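# Unplug the clipped cord from the power strip

## Task

Pull out the plug whose cord is held in the wire clip on the power strip, so that the plug ends up free of the wire clip, and finish without either gripper still holding any other loose object.

## Robot and tools

Robot: two arms, left_arm and right_arm, each with a parallel two-finger gripper and a wrist camera. Base poses in the scene frame: left_arm at (-0.030, +0.371, 0) m, quat_wxyz (+1.000, 0, 0, +0.010); right_arm at (-0.015, -0.329, 0) m, quat_wxyz (+1.000, 0, 0, +0.029). A two-camera stand is fixed to the floor behind the arms. Loose objects may occasionally get a brief external nudge.

Frames. Scene frame: origin at table-top height midway between the nominal bases, +z up, +x out over the table, left_arm toward +y (arm names do not match image sides). Hand poses, velocities, targets and wrist-camera poses in results are in each arm's own base frame. Fixed cameras and the table use the scene frame. Offsets in commands run along the axes of that arm's current Hand target. On a gripper, fingers point along +z and open and close along y; end_effector_position is the spot between the pads, roughly 1 cm short of the tips. Printed positions and orientations may be off by a few centimetres, more at long reach.

The 14-number row. Every moving command is a row of 14 numbers, each in [-1, 1]: dx, dy, dz, rx, ry, rz, opening for left_arm, then the same seven for right_arm. Both arms are always included. The first six per arm are an offset (not a pose) from that arm's Hand target as it stood when the action or move began; 1.0 equals 0.6 m for dx, dy, dz and 180 degrees for the rotation vector rx, ry, rz. Sending the same offset twice moves twice. All zeros re-requests the current Hand target. The opening is absolute: +1 fully open (0.094 m), -1 closed; writing 0 means half open, so repeat the present opening to leave a gripper unchanged.

execute_actions: actions is a list of actions; each action is up to 15 rows, one per 1/30 s step, the last row held for any missing steps. Each row counts from the start pose of that action, not from the row before. cameras: list of names, ["all"], [] or null (null shows all only when actions is empty). An empty actions list returns the state and images without moving.

move: target is one row or a list of up to 15 rows, all offsets from the same starting Hand targets. Grippers travel on straight lines, finishing together, taking at least 0.5 s and at most 10 s. speed: m/s, 0.002 to 2.9, default 0.25 (turning up to twice that in rad/s), one value or one per target. blend: metres of corner rounding per target; 0 stops at each. opening_speed: rate of opening change per second on the -1..+1 scale, at least 0.2. grip_force: newtons per pad, 10 to 50, per arm or shared; it persists, and lower forces close slowly. blocking=false returns after about 0.5 s while the move continues. Paths do not avoid obstacles or the other arm; avoid passing near an arm's own base. Later targets' opening changes happen only after arrival and rest.

wait: seconds 0 to 10, arms hold their commands. stop: brakes a running move. zoom_image: camera (cam_high, cam_left_wrist or cam_right_wrist), region [x0, y0, x1, y1] in pixels, at most 504 by 504, from that camera's newest image. finished_scene: scene is the current scene's integer number; call nothing after it in that reply.

Cameras: cam_high, cam_low, cam_left_wrist, cam_right_wrist, each 672x504.

Reading results. Hand target is the last commanded pose after clipping; the next offset counts from it. The gripper may rest a few centimetres from it because of friction and weight, which does not mean contact; a fresh command (even zeros) asks again, and a remaining gap can be sent as an offset. Orientation commands are clipped to 40 degrees from the measured orientation each step. The move: line reports how it ended (done, off_target, moving, held, fault) and limits such as paced (pose clipped) or held (steps withheld). Arms not named in the ending are done, within 10 mm and 2 degrees. grip_measured uses the opening scale; empty it can read about 2.5 mm wide, and on a firmly held hard part a little narrower than the part. Squeeze grows about 1 N per 0.001 below first touch, then jumps to the force limit. grip_effort_nm is the gripper motor's averaged effort (negative closing) and is not pad force. Joint torques include gravity and have offsets; joints 1-3 wrap at ±28 N m. Joint velocities may be summarised as within noise.

Joint ranges (rad): waist -2.618 to 3.054, shoulder 0 to 3.142, elbow 0 to 3.142 (straight at 2.901), wrist pitch ±1.571, wrist yaw ±1.571, wrist roll ±2.094.

Avoid: knocking anything off the table or leaving it on the floor; dropping parts or releasing moving ones; slamming or hard pushing, especially into fixed or heavy things; any contact or press between the two arms, including one gripper closing on the other's fingers; strain on the wrist camera cables; long holds, stretched arms or pushing at unreachable poses, which heat motors (MOTOR HOT at 75 °C, fold-away fault at 90 °C). A blocked arm keeps pushing until commanded back past its gripper. To release, command an opening well above grip_measured.

Each tool is called after "Emit:" by a JSON object that holds its "name" and its "arguments", one argument or row to a line.

## Session

Emit:
{"name": "execute_actions", "arguments": {
  "actions": []
}}

Scene clock: 0.00 s.
left_arm: end_effector_position=(+0.2980, -0.0482, +0.1620) grip_measured=+1.000 grip_effort_nm=n/a end_effector_quat_wxyz=(+0.379, -0.073, +0.922, -0.037) | right_arm: end_effector_position=(+0.3531, +0.2213, +0.1945) grip_measured=+1.000 grip_effort_nm=n/a end_effector_quat_wxyz=(+0.517, +0.041, +0.825, +0.223)
Joint positions: left_arm=[-0.267 0.994 0.757 -0.567 -0.173 -0.355 0.094] | right_arm=[0.689 1.313 0.723 0.196 0.308 0.582 0.094]
Joint velocities: within noise
Joint torques (N m): no reading
Heat: left arm: 29 °C; right arm: 30 °C.
Hand target: left_arm +0.3026, -0.0485, +0.1742; +0.397, -0.075, +0.914, -0.041 | right_arm +0.3549, +0.2220, +0.2062; +0.527, +0.043, +0.817, +0.229
Tool commands: left_gripper/opening=+1.0 right_gripper/opening=+1.0

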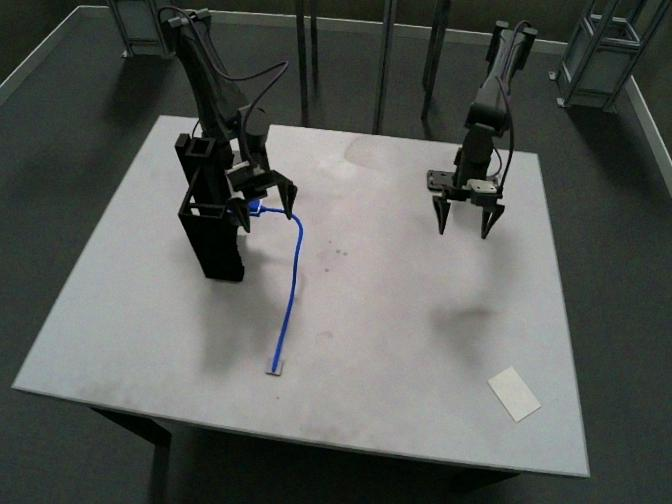

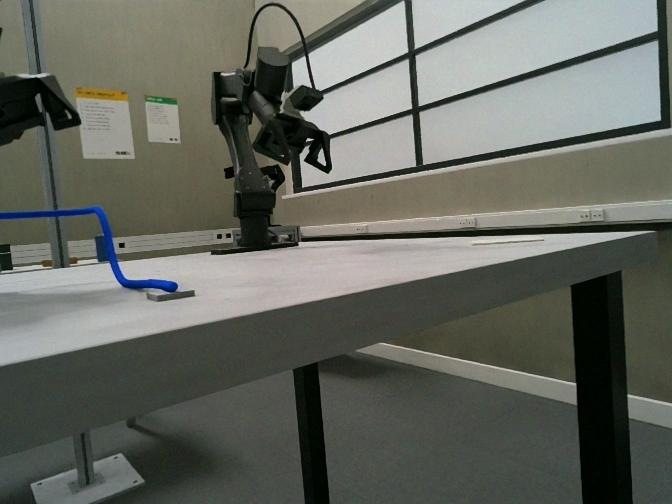

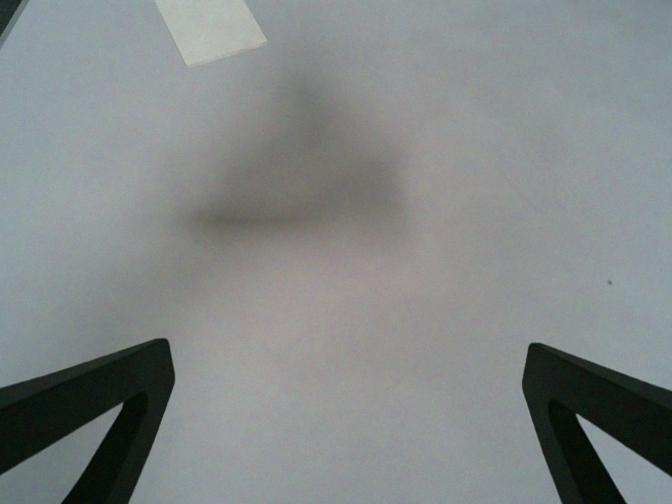

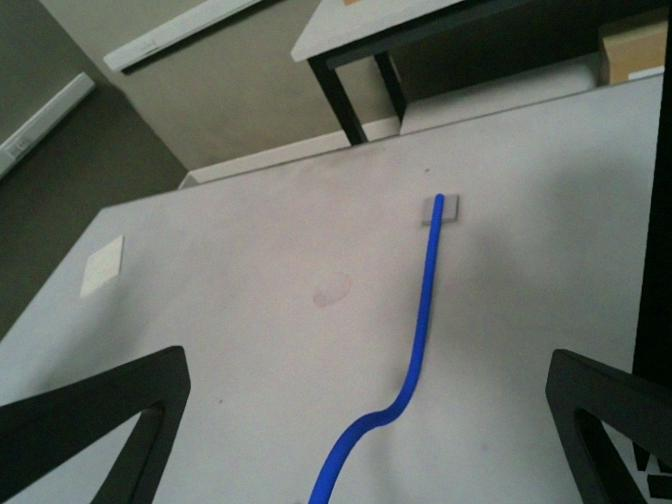

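Emit:
{"name": "zoom_image", "arguments": {
  "camera": "cam_high",
  "region": [150, 110, 350, 290]
}}

Emit:
{"name": "move", "arguments": {
  "target": [0,0,0,0,0,0,1,0,0,-0.25,0,0,0,1],
  "cameras": ["all"]
}}

Scaled by 2.520 from the camera's 672x504 image, which has a finer 960x720 frame.

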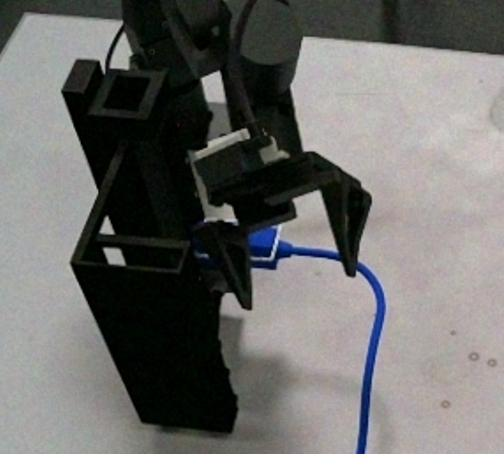

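Scene clock: 4.87 s.
left_arm: end_effector_position=(+0.2980, -0.0482, +0.1620) grip_measured=+1.000 grip_effort_nm=-0.02 end_effector_quat_wxyz=(+0.379, -0.073, +0.922, -0.037) | right_arm: end_effector_position=(+0.2217, +0.1727, +0.2436) grip_measured=+1.000 grip_effort_nm=0.01 end_effector_quat_wxyz=(+0.520, +0.033, +0.825, +0.221)
Joint positions: left_arm=[-0.267 0.994 0.757 -0.567 -0.173 -0.355 0.094] | right_arm=[1.045 0.712 0.669 -0.422 0.628 0.728 0.094]
Joint torques (N m): left_arm=[-0.02 -3.6 9.29 1.72 -0.15 -0.01] | right_arm=[0.47 0.02 10.07 1.93 0.3 0.08]
Heat: left arm: 31 °C; right arm: 32 °C.
Hand target: left_arm +0.3026, -0.0485, +0.1742; +0.397, -0.075, +0.914, -0.041 | right_arm +0.2227, +0.1726, +0.2569; +0.527, +0.043, +0.817, +0.229
Off the commanded pose: left_arm 0.013 m, 2 deg | right_arm 0.013 m, 2 deg.
move: off_target (left_arm, right_arm)

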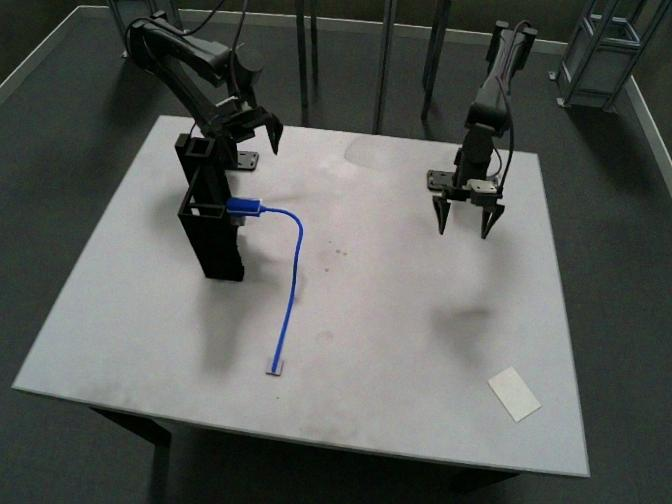

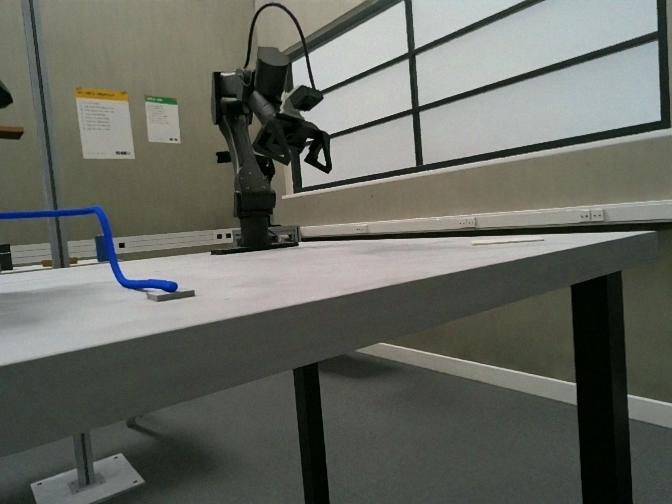

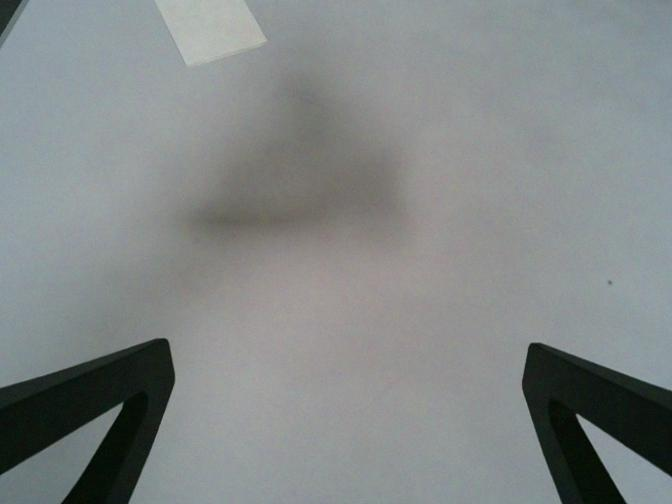

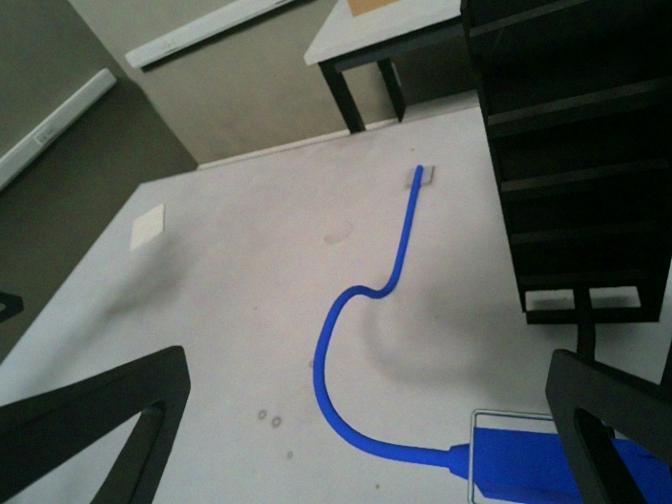

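Emit:
{"name": "zoom_image", "arguments": {
  "camera": "cam_right_wrist",
  "region": [420, 320, 672, 504]
}}

Emit:
{"name": "zoom_image", "arguments": {
  "camera": "cam_high",
  "region": [160, 120, 310, 290]
}}

Scaled by 2.000 from the camera's 672x504 image, which has a finer 960x720 frame.

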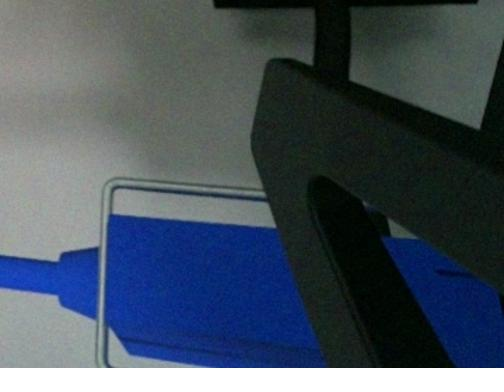

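Scaled by 2.965 from the camera's 672x504 image, which has a finer 960x720 frame.

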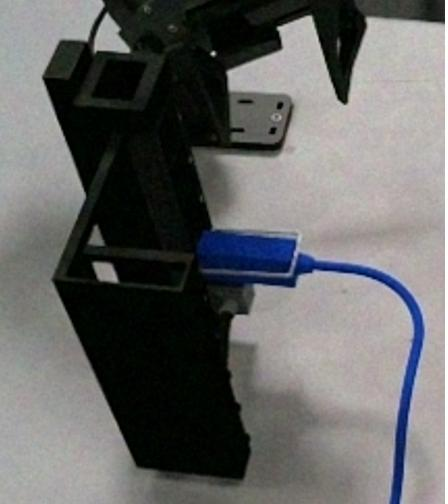

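Emit:
{"name": "move", "arguments": {
  "target": [0.058,-0.333,-0.183,0.348,-0.057,0.279,1,0,0,0,0,0,0,1],
  "speed": 0.5,
  "cameras": ["all"]
}}

Scene clock: 19.77 s.
left_arm: end_effector_position=(+0.2169, -0.2411, +0.2291) grip_measured=+1.000 grip_effort_nm=-0.03 end_effector_quat_wxyz=(+0.406, +0.495, +0.699, -0.319) | right_arm: end_effector_position=(+0.2217, +0.1726, +0.2435) grip_measured=+1.000 grip_effort_nm=0.00 end_effector_quat_wxyz=(+0.519, +0.033, +0.825, +0.220)
Joint positions: left_arm=[-0.48 1.035 0.836 -0.453 0.688 0.402 0.094] | right_arm=[1.045 0.712 0.669 -0.423 0.629 0.728 0.094]
Joint torques (N m): left_arm=[-0.72 -2.76 11.38 1.95 0.44 0.08] | right_arm=[0.47 0.01 10.06 1.93 0.33 0.11]
Heat: left arm: 33 °C; right arm: 36 °C.
Hand target: left_arm +0.2196, -0.2495, +0.2510; +0.431, +0.507, +0.672, -0.324 | right_arm +0.2227, +0.1726, +0.2569; +0.527, +0.043, +0.817, +0.229
Off the commanded pose: left_arm 0.023 m, 5 deg | right_arm 0.013 m, 2 deg.
move: off_target (left_arm, right_arm)

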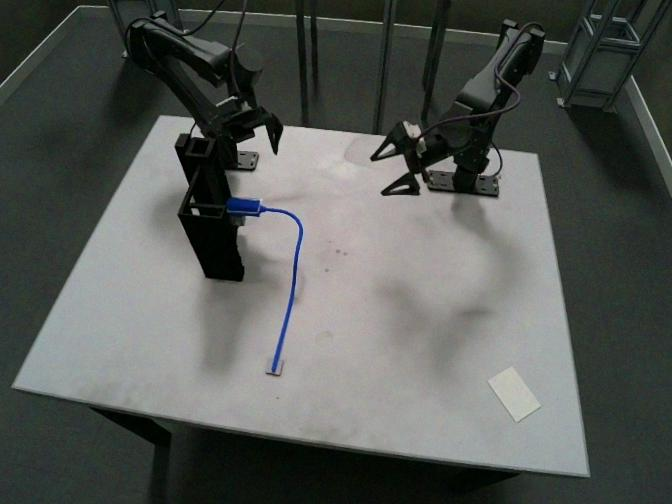

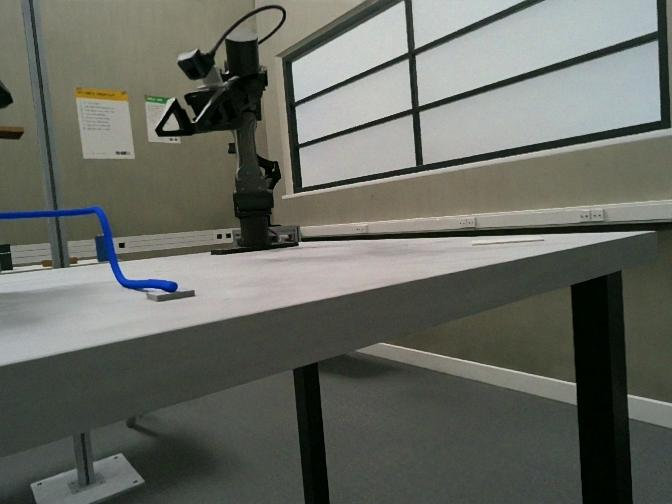

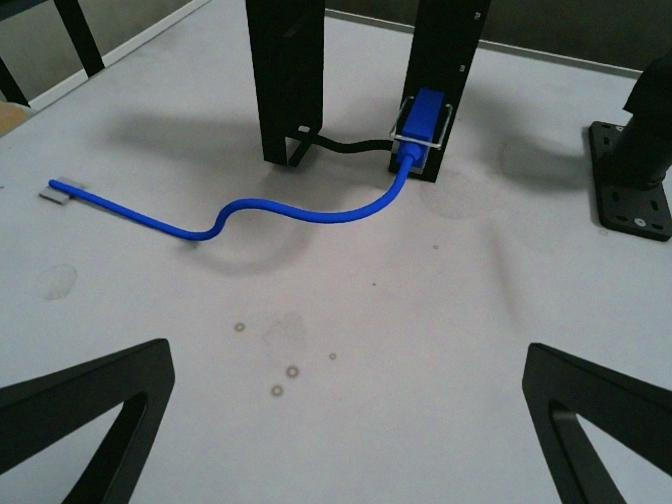

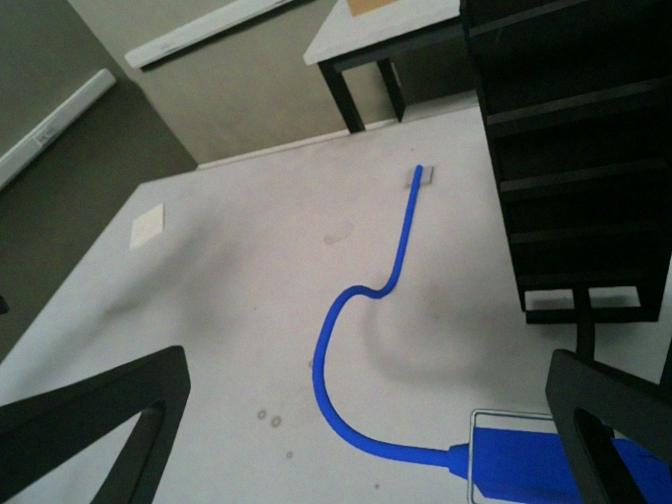

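Emit:
{"name": "zoom_image", "arguments": {
  "camera": "cam_left_wrist",
  "region": [350, 50, 500, 200]
}}

Emit:
{"name": "zoom_image", "arguments": {
  "camera": "cam_left_wrist",
  "region": [240, 0, 500, 200]
}}

Scaled by 3.360 from the camera's 672x504 image, which has a finer 960x720 frame.

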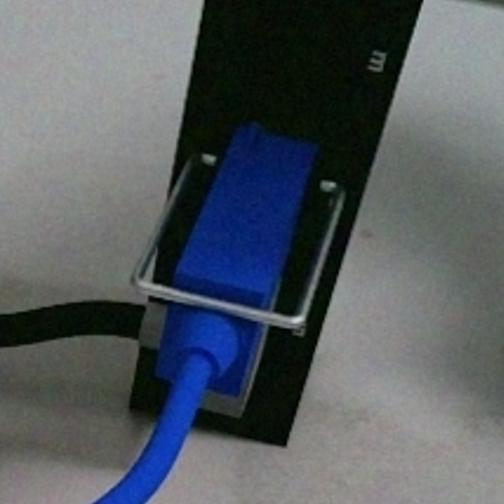

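Scaled by 1.938 from the camera's 672x504 image, which has a finer 960x720 frame.

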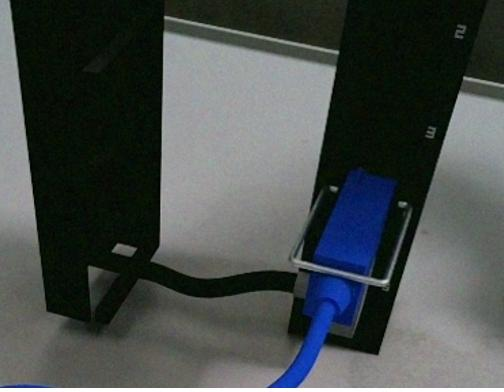

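Emit:
{"name": "move", "arguments": {
  "target": [0.011,0.007,0.178,0.080,0.006,0.038,-1,0,0,0,0,0,0,1],
  "speed": 0.4,
  "cameras": ["cam_high","cam_left_wrist","cam_right_wrist"]
}}

Emit:
{"name": "zoom_image", "arguments": {
  "camera": "cam_left_wrist",
  "region": [200, 50, 500, 504]
}}

Scene clock: 35.47 s.
left_arm: end_effector_position=(+0.2469, -0.3290, +0.1821) grip_measured=-0.990 grip_effort_nm=-0.53 end_effector_quat_wxyz=(+0.353, +0.590, +0.626, -0.368) | right_arm: end_effector_position=(+0.2217, +0.1726, +0.2435) grip_measured=+1.000 grip_effort_nm=0.01 end_effector_quat_wxyz=(+0.519, +0.033, +0.825, +0.220)
Joint positions: left_arm=[-0.611 1.511 1.008 -0.253 0.795 0.541 0] | right_arm=[1.045 0.712 0.669 -0.423 0.629 0.728 0.094]
Joint torques (N m): left_arm=[-0.68 -7.21 10.76 1.8 0.53 0.07] | right_arm=[0.49 0.03 10.04 1.93 0.32 0.12]
Heat: left arm: 35 °C; right arm: 38 °C.
Hand target: left_arm +0.2496, -0.3391, +0.2003; +0.377, +0.599, +0.599, -0.375 | right_arm +0.2227, +0.1726, +0.2569; +0.527, +0.043, +0.817, +0.229
Off the commanded pose: left_arm 0.021 m, 4 deg | right_arm 0.013 m, 2 deg.
move: off_target (left_arm, right_arm)
Images, in order (width x height): cam_high 672x504, cam_left_wrist 672x504, cam_right_wrist 672x504.

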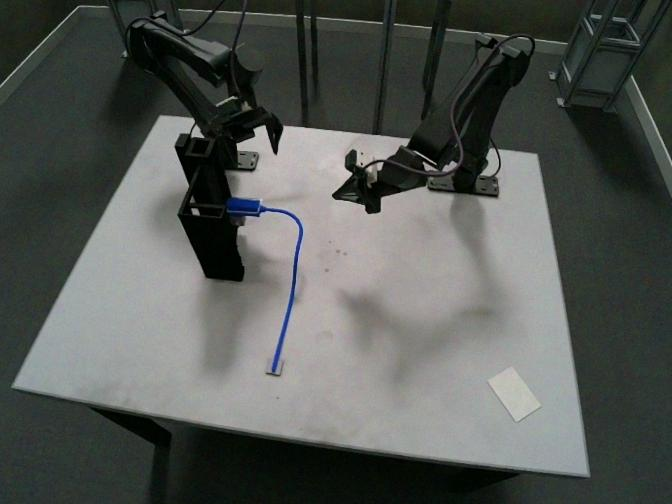

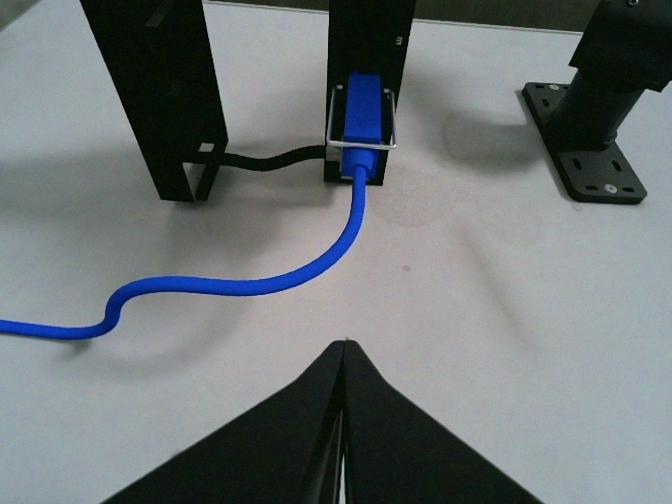

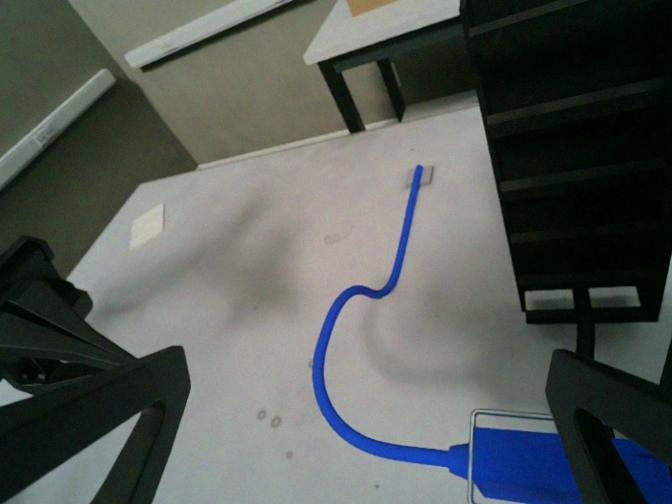

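Scaled by 1.110 from the camera's 672x504 image, which has a finer 960x720 frame.

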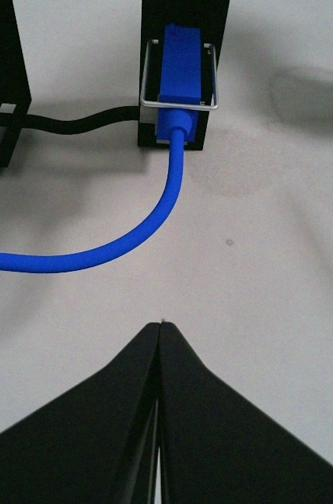

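Emit:
{"name": "move", "arguments": {
  "target": [0.033,-0.042,0.244,0,0,0,-1,0,0,0,0,0,0,1],
  "speed": 0.3,
  "cameras": ["cam_high","cam_left_wrist","cam_right_wrist"]
}}

Emit:
{"name": "zoom_image", "arguments": {
  "camera": "cam_left_wrist",
  "region": [240, 0, 480, 360]
}}

Emit:
{"name": "zoom_image", "arguments": {
  "camera": "cam_high",
  "region": [160, 140, 340, 280]
}}

Scene clock: 46.00 s.
left_arm: end_effector_position=(+0.2172, -0.4513, +0.1069) grip_measured=-0.990 grip_effort_nm=-0.54 end_effector_quat_wxyz=(+0.354, +0.602, +0.610, -0.373) | right_arm: end_effector_position=(+0.2217, +0.1726, +0.2435) grip_measured=+1.000 grip_effort_nm=0.00 end_effector_quat_wxyz=(+0.519, +0.033, +0.825, +0.220)
Joint positions: left_arm=[-0.928 1.87 1.042 0.233 0.574 0.32 0] | right_arm=[1.045 0.712 0.669 -0.423 0.629 0.728 0.094]
Joint torques (N m): left_arm=[-0.27 -9.61 9.98 2.02 0.11 -0.07] | right_arm=[0.5 0.03 10.06 1.93 0.33 0.12]
Heat: left arm: 35 °C; right arm: 39 °C.
Hand target: left_arm +0.2247, -0.4622, +0.1188; +0.377, +0.599, +0.599, -0.375 | right_arm +0.2227, +0.1726, +0.2569; +0.527, +0.043, +0.817, +0.229
Off the commanded pose: left_arm 0.018 m, 3 deg | right_arm 0.013 m, 2 deg.
move: off_target (left_arm, right_arm)
Images, in order (width x height): cam_high 672x504, cam_left_wrist 672x504, cam_right_wrist 672x504.

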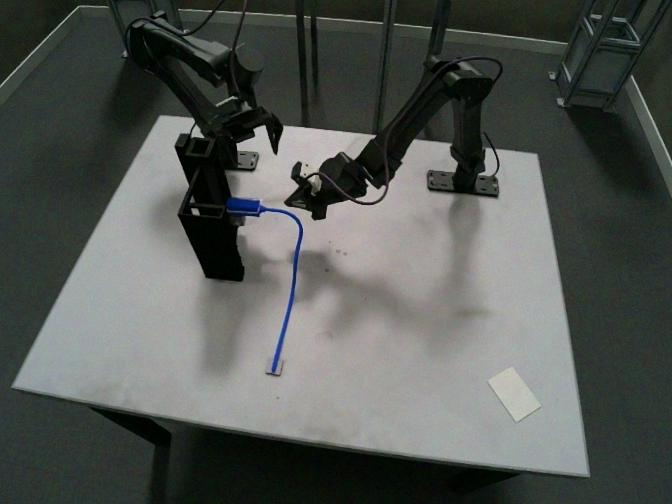

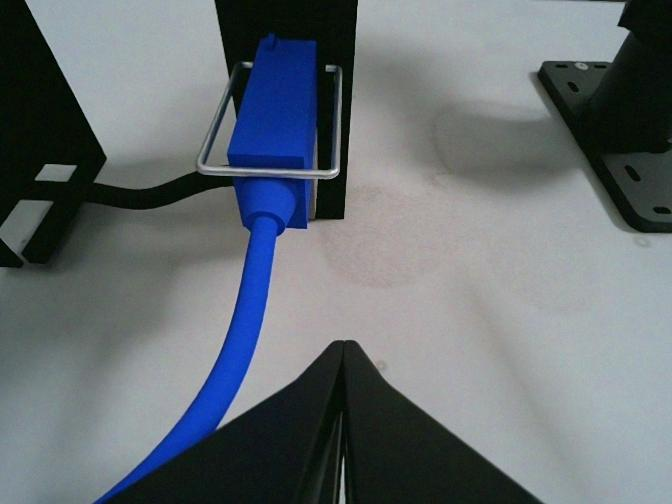

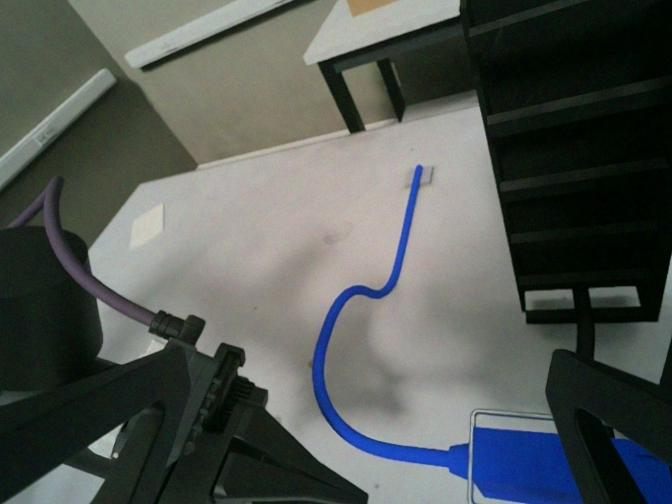

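Scaled by 1.400 from the camera's 672x504 image, which has a finer 960x720 frame.

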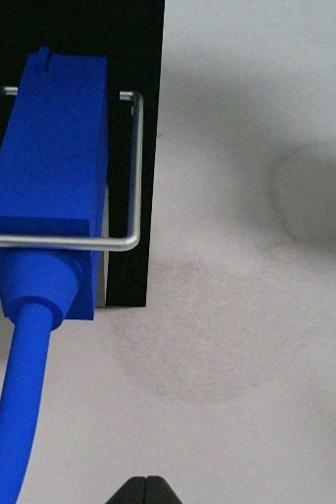

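Scaled by 2.800 from the camera's 672x504 image, which has a finer 960x720 frame.

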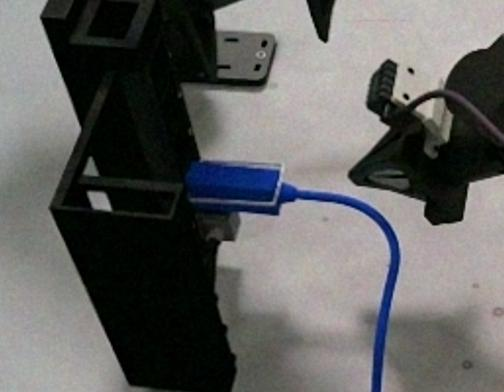

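Emit:
{"name": "move", "arguments": {
  "target": [-0.023,0.003,0.048,0,0,0,-1,0,0,0,0,0,0,1],
  "speed": 0.15,
  "cameras": ["cam_high","cam_left_wrist"]
}}

Emit:
{"name": "zoom_image", "arguments": {
  "camera": "cam_high",
  "region": [200, 150, 340, 250]
}}

Emit:
{"name": "zoom_image", "arguments": {
  "camera": "cam_left_wrist",
  "region": [200, 100, 480, 380]
}}

Scene clock: 54.70 s.
left_arm: end_effector_position=(+0.2216, -0.4846, +0.1086) grip_measured=-0.990 grip_effort_nm=-0.53 end_effector_quat_wxyz=(+0.361, +0.602, +0.606, -0.373) | right_arm: end_effector_position=(+0.2217, +0.1726, +0.2435) grip_measured=+1.000 grip_effort_nm=0.00 end_effector_quat_wxyz=(+0.519, +0.033, +0.825, +0.220)
Joint positions: left_arm=[-0.97 1.962 1.164 0.233 0.537 0.293 0] | right_arm=[1.045 0.712 0.669 -0.423 0.629 0.728 0.094]
Joint torques (N m): left_arm=[-0.46 -10.84 10.28 1.88 0.09 -0.08] | right_arm=[0.49 0.01 10.07 1.93 0.32 0.12]
Heat: left arm: 36 °C; right arm: 39 °C.
Hand target: left_arm +0.2264, -0.4942, +0.1187; +0.377, +0.599, +0.599, -0.375 | right_arm +0.2227, +0.1726, +0.2569; +0.527, +0.043, +0.817, +0.229
Off the commanded pose: left_arm 0.015 m, 2 deg | right_arm 0.013 m, 2 deg.
move: off_target (left_arm, right_arm)
Images, in order (width x height): cam_high 672x504, cam_left_wrist 672x504.

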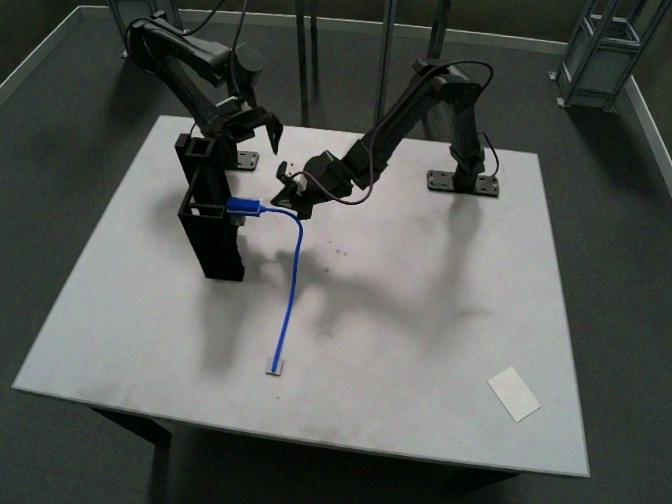

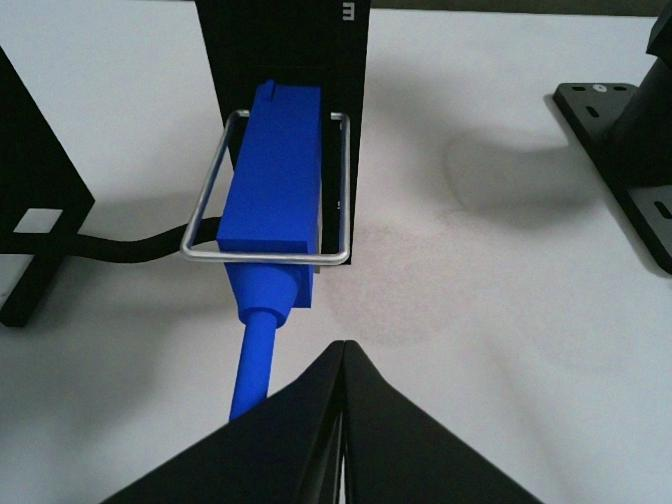

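Scaled by 3.600 from the camera's 672x504 image, which has a finer 960x720 frame.

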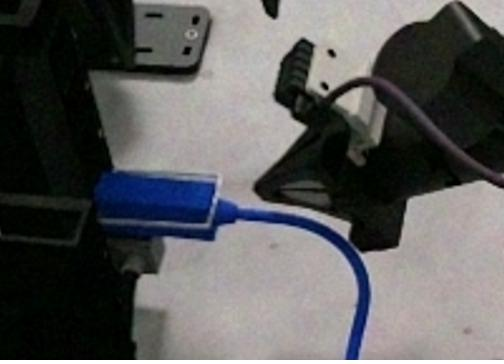

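Scaled by 1.800 from the camera's 672x504 image, which has a finer 960x720 frame.

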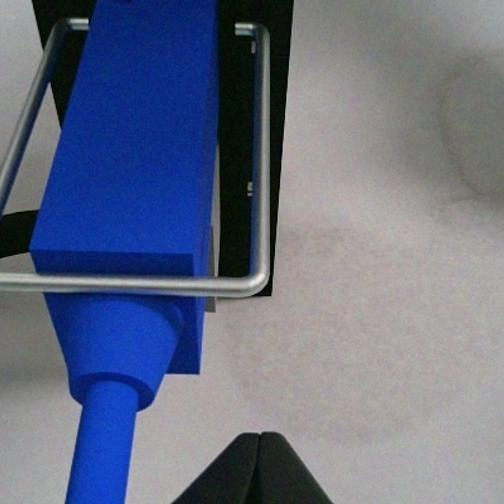

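Emit:
{"name": "move", "arguments": {
  "target": [-0.010,0.003,0.032,0,0,0,-1,0,0,0,0,0,0,1],
  "speed": 0.1,
  "cameras": ["cam_high","cam_left_wrist"]
}}

Emit:
{"name": "zoom_image", "arguments": {
  "camera": "cam_left_wrist",
  "region": [200, 180, 480, 460]
}}

Emit:
{"name": "zoom_image", "arguments": {
  "camera": "cam_high",
  "region": [200, 150, 340, 250]
}}

Scene clock: 62.53 s.
left_arm: end_effector_position=(+0.2237, -0.5027, +0.1065) grip_measured=-0.990 grip_effort_nm=-0.53 end_effector_quat_wxyz=(+0.360, +0.601, +0.607, -0.374) | right_arm: end_effector_position=(+0.2217, +0.1726, +0.2435) grip_measured=+1.000 grip_effort_nm=0.00 end_effector_quat_wxyz=(+0.519, +0.033, +0.825, +0.220)
Joint positions: left_arm=[-0.99 2.019 1.24 0.219 0.521 0.278 0] | right_arm=[1.045 0.712 0.669 -0.423 0.629 0.728 0.094]
Joint torques (N m): left_arm=[-0.72 -11.06 10.66 1.93 0.01 -0.05] | right_arm=[0.49 0.01 10.06 1.92 0.33 0.12]
Heat: left arm: 35 °C; right arm: 40 °C.
Hand target: left_arm +0.2281, -0.5141, +0.1157; +0.377, +0.599, +0.599, -0.375 | right_arm +0.2227, +0.1726, +0.2569; +0.527, +0.043, +0.817, +0.229
Off the commanded pose: left_arm 0.015 m, 2 deg | right_arm 0.013 m, 2 deg.
move: off_target (left_arm, right_arm)
Images, in order (width x height): cam_high 672x504, cam_left_wrist 672x504.

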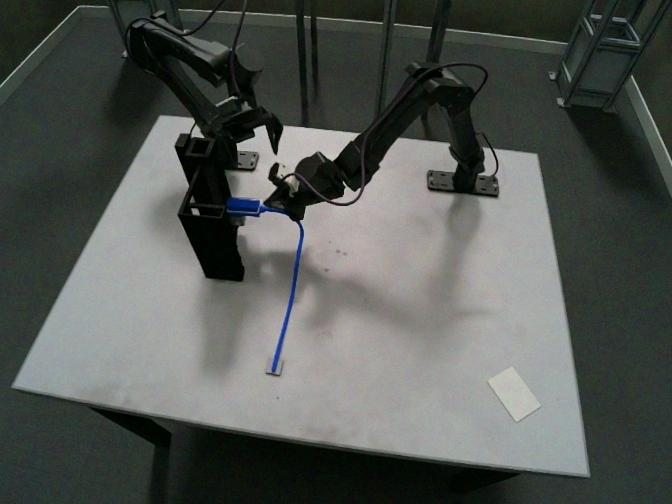

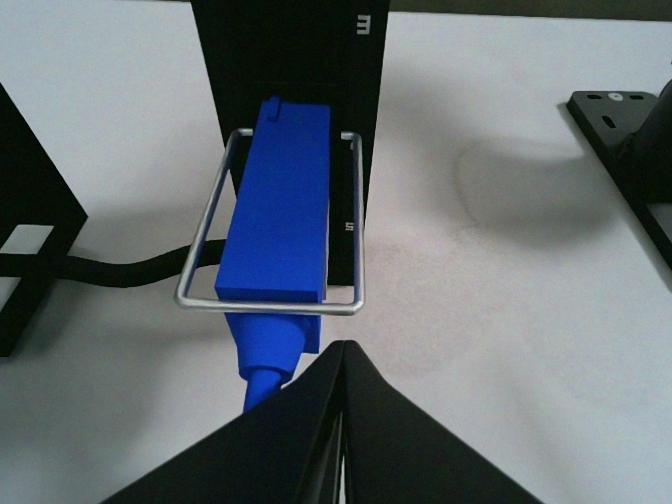

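Scaled by 1.800 from the camera's 672x504 image, which has a finer 960x720 frame.

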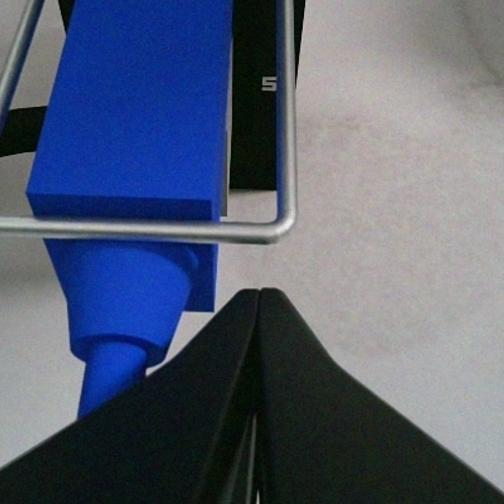

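Scaled by 3.600 from the camera's 672x504 image, which has a finer 960x720 frame.

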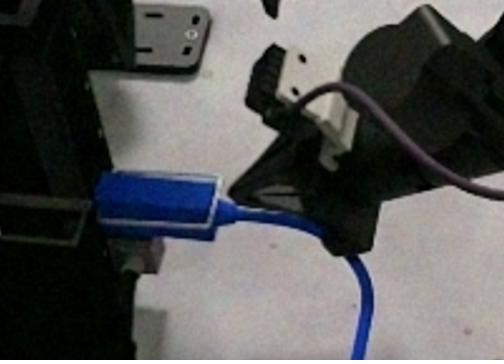

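Emit:
{"name": "move", "arguments": {
  "target": [-0.048,0,-0.014,0,0,0,-1,0,0,0,0,0,0,1],
  "speed": 0.1,
  "cameras": ["cam_high","cam_left_wrist"]
}}

Emit:
{"name": "zoom_image", "arguments": {
  "camera": "cam_high",
  "region": [200, 150, 340, 250]
}}

Scene clock: 65.87 s.
left_arm: end_effector_position=(+0.2242, -0.5070, +0.1141) grip_measured=-0.991 grip_effort_nm=-0.53 end_effector_quat_wxyz=(+0.344, +0.602, +0.619, -0.369) | right_arm: end_effector_position=(+0.2217, +0.1726, +0.2435) grip_measured=+1.000 grip_effort_nm=0.00 end_effector_quat_wxyz=(+0.519, +0.033, +0.825, +0.220)
Joint positions: left_arm=[-0.996 2.019 1.309 0.112 0.512 0.273 0] | right_arm=[1.045 0.712 0.669 -0.423 0.629 0.728 0.094]
Joint torques (N m): left_arm=[-0.73 -14.87 11.15 1.9 0.03 -0.04] | right_arm=[0.47 0.01 10.06 1.92 0.33 0.13]
Heat: left arm: 36 °C; right arm: 40 °C.
Hand target: left_arm +0.2283, -0.5190, +0.1453; +0.377, +0.599, +0.599, -0.375 | right_arm +0.2227, +0.1726, +0.2569; +0.527, +0.043, +0.817, +0.229
Off the commanded pose: left_arm 0.034 m, 4 deg | right_arm 0.013 m, 2 deg.
move: off_target (left_arm, right_arm)
Images, in order (width x height): cam_high 672x504, cam_left_wrist 672x504.

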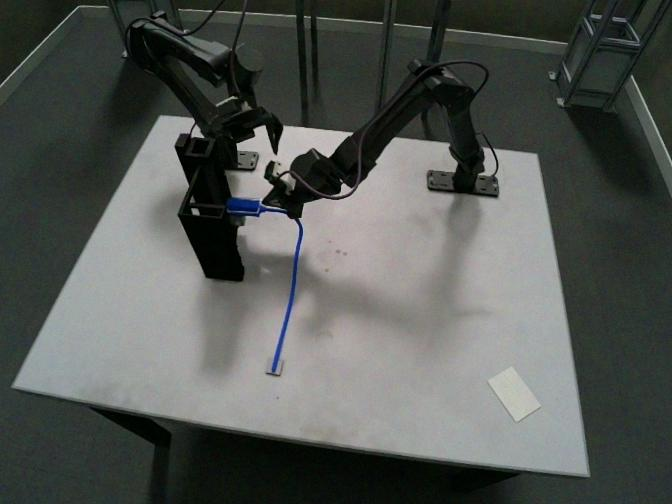

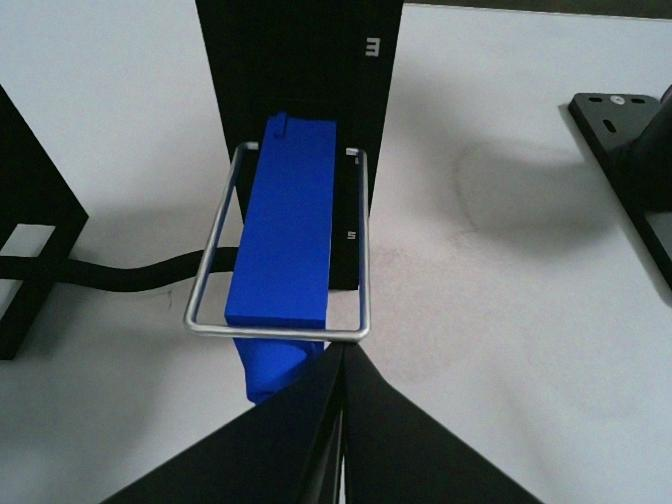

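Scaled by 3.600 from the camera's 672x504 image, which has a finer 960x720 frame.

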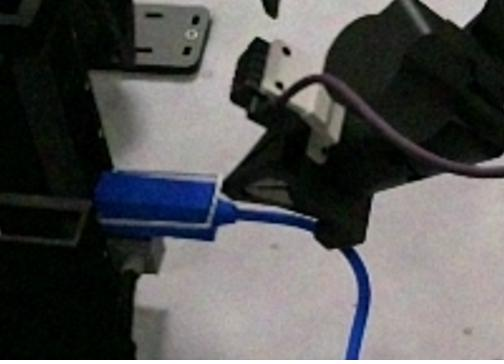

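Emit:
{"name": "move", "arguments": {
  "target": [-0.042,0,0.002,0,0,0,-1,0,0,0,0,0,0,1],
  "speed": 0.08,
  "cameras": ["cam_left_wrist"]
}}

Emit:
{"name": "zoom_image", "arguments": {
  "camera": "cam_left_wrist",
  "region": [160, 100, 440, 380]
}}

Scene clock: 70.80 s.
left_arm: end_effector_position=(+0.2239, -0.5073, +0.1175) grip_measured=-0.991 grip_effort_nm=-0.53 end_effector_quat_wxyz=(+0.319, +0.603, +0.639, -0.354) | right_arm: end_effector_position=(+0.2217, +0.1726, +0.2435) grip_measured=+1.000 grip_effort_nm=0.00 end_effector_quat_wxyz=(+0.519, +0.033, +0.825, +0.220)
Joint positions: left_arm=[-1.005 2.019 1.383 -0.027 0.484 0.268 0] | right_arm=[1.045 0.712 0.669 -0.423 0.629 0.728 0.094]
Joint torques (N m): left_arm=[-1.24 -15.66 12.52 2.28 0.22 -0.07] | right_arm=[0.49 0.01 10.07 1.93 0.33 0.12]
Heat: left arm: 36 °C; right arm: 40 °C.
Hand target: left_arm +0.2281, -0.5311, +0.1676; +0.377, +0.599, +0.598, -0.375 | right_arm +0.2227, +0.1726, +0.2569; +0.527, +0.043, +0.817, +0.229
Off the commanded pose: left_arm 0.055 m, 8 deg | right_arm 0.013 m, 2 deg.
move: off_target (left_arm, right_arm)
Images, in order (width x height): cam_left_wrist 672x504.

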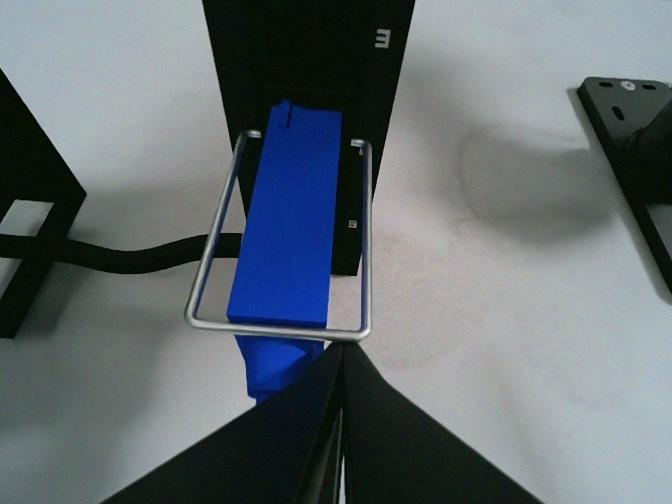

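Scaled by 1.800 from the camera's 672x504 image, which has a finer 960x720 frame.

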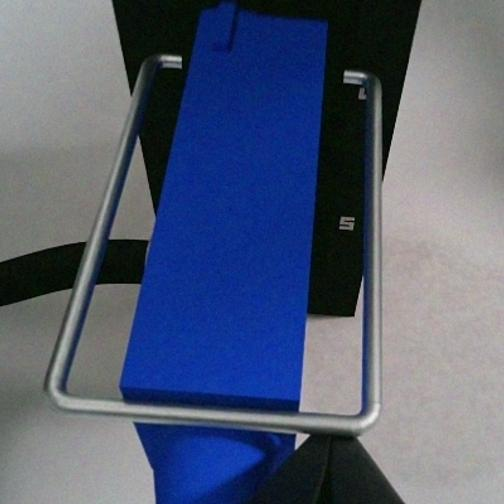

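Emit:
{"name": "move", "arguments": {
  "target": [-0.042,0,-0.022,0,0,0,-1,0,0,0,0,0,0,1],
  "speed": 0.08,
  "cameras": ["cam_left_wrist","cam_high"]
}}

Emit:
{"name": "zoom_image", "arguments": {
  "camera": "cam_left_wrist",
  "region": [160, 100, 440, 380]
}}

Emit:
{"name": "zoom_image", "arguments": {
  "camera": "cam_high",
  "region": [200, 150, 340, 250]
}}

Scene clock: 76.03 s.
left_arm: end_effector_position=(+0.2234, -0.5051, +0.1216) grip_measured=-0.991 grip_effort_nm=-0.53 end_effector_quat_wxyz=(+0.298, +0.605, +0.652, -0.347) | right_arm: end_effector_position=(+0.2217, +0.1726, +0.2435) grip_measured=+1.000 grip_effort_nm=0.01 end_effector_quat_wxyz=(+0.519, +0.033, +0.825, +0.220)
Joint positions: left_arm=[-1.005 2.019 1.441 -0.137 0.479 0.268 0] | right_arm=[1.045 0.712 0.669 -0.423 0.629 0.728 0.094]
Joint torques (N m): left_arm=[-1.14 -19.82 12.81 2.33 0.29 -0.05] | right_arm=[0.47 0.02 10.06 1.93 0.33 0.11]
Heat: left arm: 37 °C; right arm: 40 °C.
Hand target: left_arm +0.2280, -0.5302, +0.1959; +0.377, +0.599, +0.599, -0.375 | right_arm +0.2227, +0.1726, +0.2569; +0.527, +0.043, +0.817, +0.229
Off the commanded pose: left_arm 0.079 m, 11 deg | right_arm 0.013 m, 2 deg.
move: off_target (left_arm, right_arm)
Images, in order (width x height): cam_high 672x504, cam_left_wrist 672x504.

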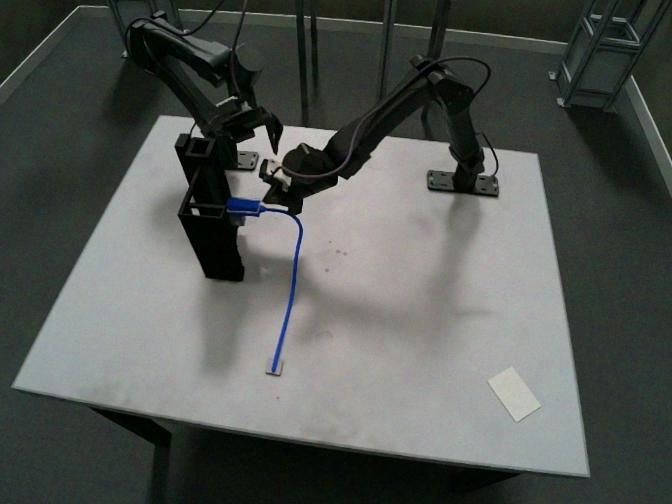

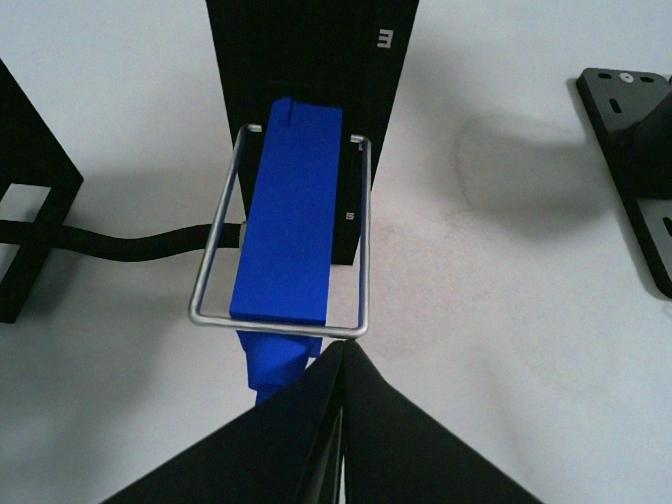

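Scaled by 1.800 from the camera's 672x504 image, which has a finer 960x720 frame.

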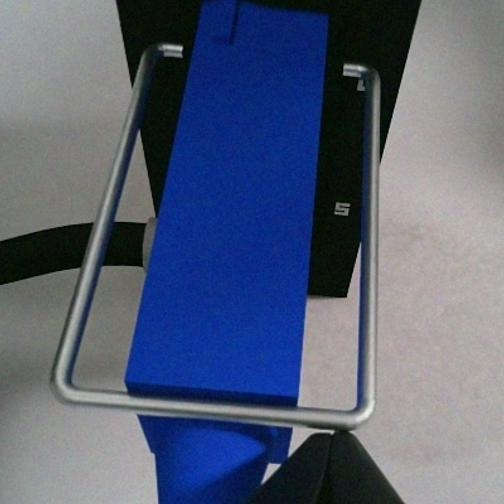

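Scaled by 3.600 from the camera's 672x504 image, which has a finer 960x720 frame.

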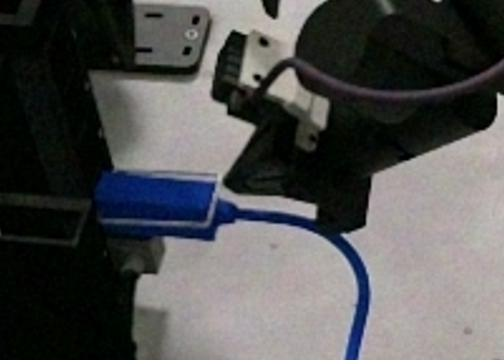

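Emit:
{"name": "move", "arguments": {
  "target": [-0.015,0,-0.053,0,0,0,-1,0,0,0,0,0,0,1],
  "speed": 0.08,
  "cameras": ["cam_left_wrist","cam_high"]
}}

Emit:
{"name": "zoom_image", "arguments": {
  "camera": "cam_left_wrist",
  "region": [160, 100, 440, 380]
}}

Scene clock: 81.23 s.
left_arm: end_effector_position=(+0.2259, -0.4995, +0.1536) grip_measured=-0.991 grip_effort_nm=-0.53 end_effector_quat_wxyz=(+0.321, +0.601, +0.644, -0.350) | right_arm: end_effector_position=(+0.2232, +0.1789, +0.2575) grip_measured=+1.000 grip_effort_nm=0.00 end_effector_quat_wxyz=(+0.528, +0.042, +0.811, +0.248)
Joint positions: left_arm=[-0.996 1.952 1.441 -0.158 0.478 0.271 0] | right_arm=[1.048 0.712 0.678 -0.37 0.622 0.735 0.094]
Joint torques (N m): left_arm=[0.7 -20.08 11.25 1.96 0.53 0.15] | right_arm=[0.09 0.03 9.16 1.41 0.37 0.02]
Heat: left arm: 38 °C; right arm: 40 °C.
Hand target: left_arm +0.2279, -0.5055, +0.2179; +0.377, +0.599, +0.598, -0.375 | right_arm +0.2227, +0.1726, +0.2570; +0.527, +0.043, +0.817, +0.230
Off the commanded pose: left_arm 0.065 m, 9 deg | right_arm 0.006 m, 2 deg.
move: off_target (left_arm)
Images, in order (width x height): cam_high 672x504, cam_left_wrist 672x504.

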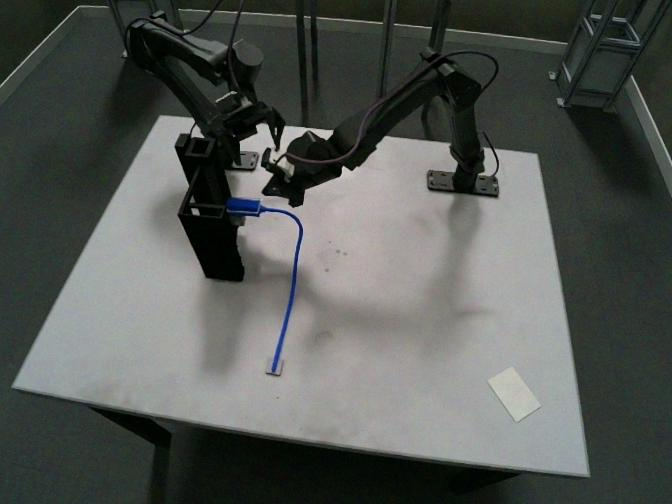

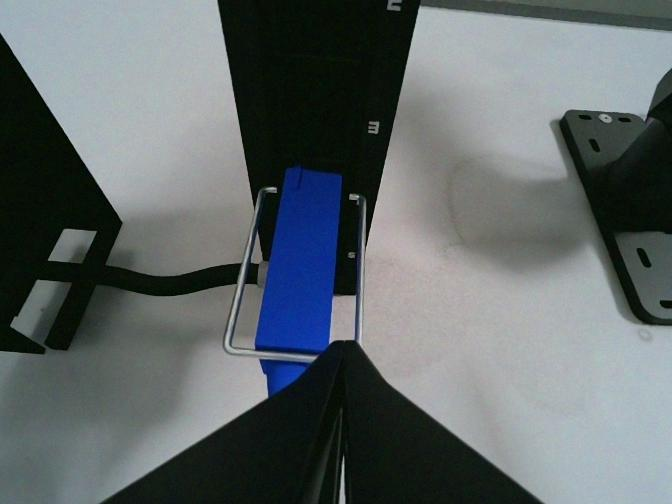

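Scaled by 1.800 from the camera's 672x504 image, which has a finer 960x720 frame.

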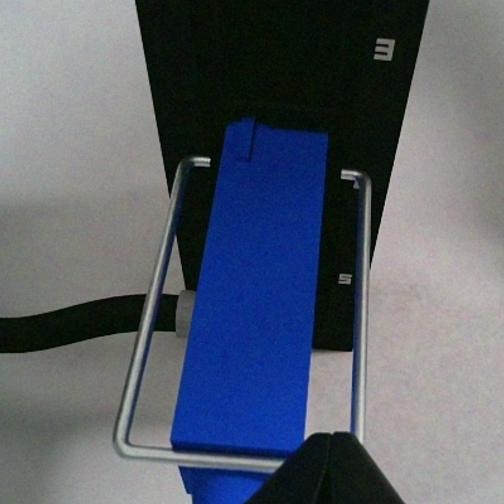

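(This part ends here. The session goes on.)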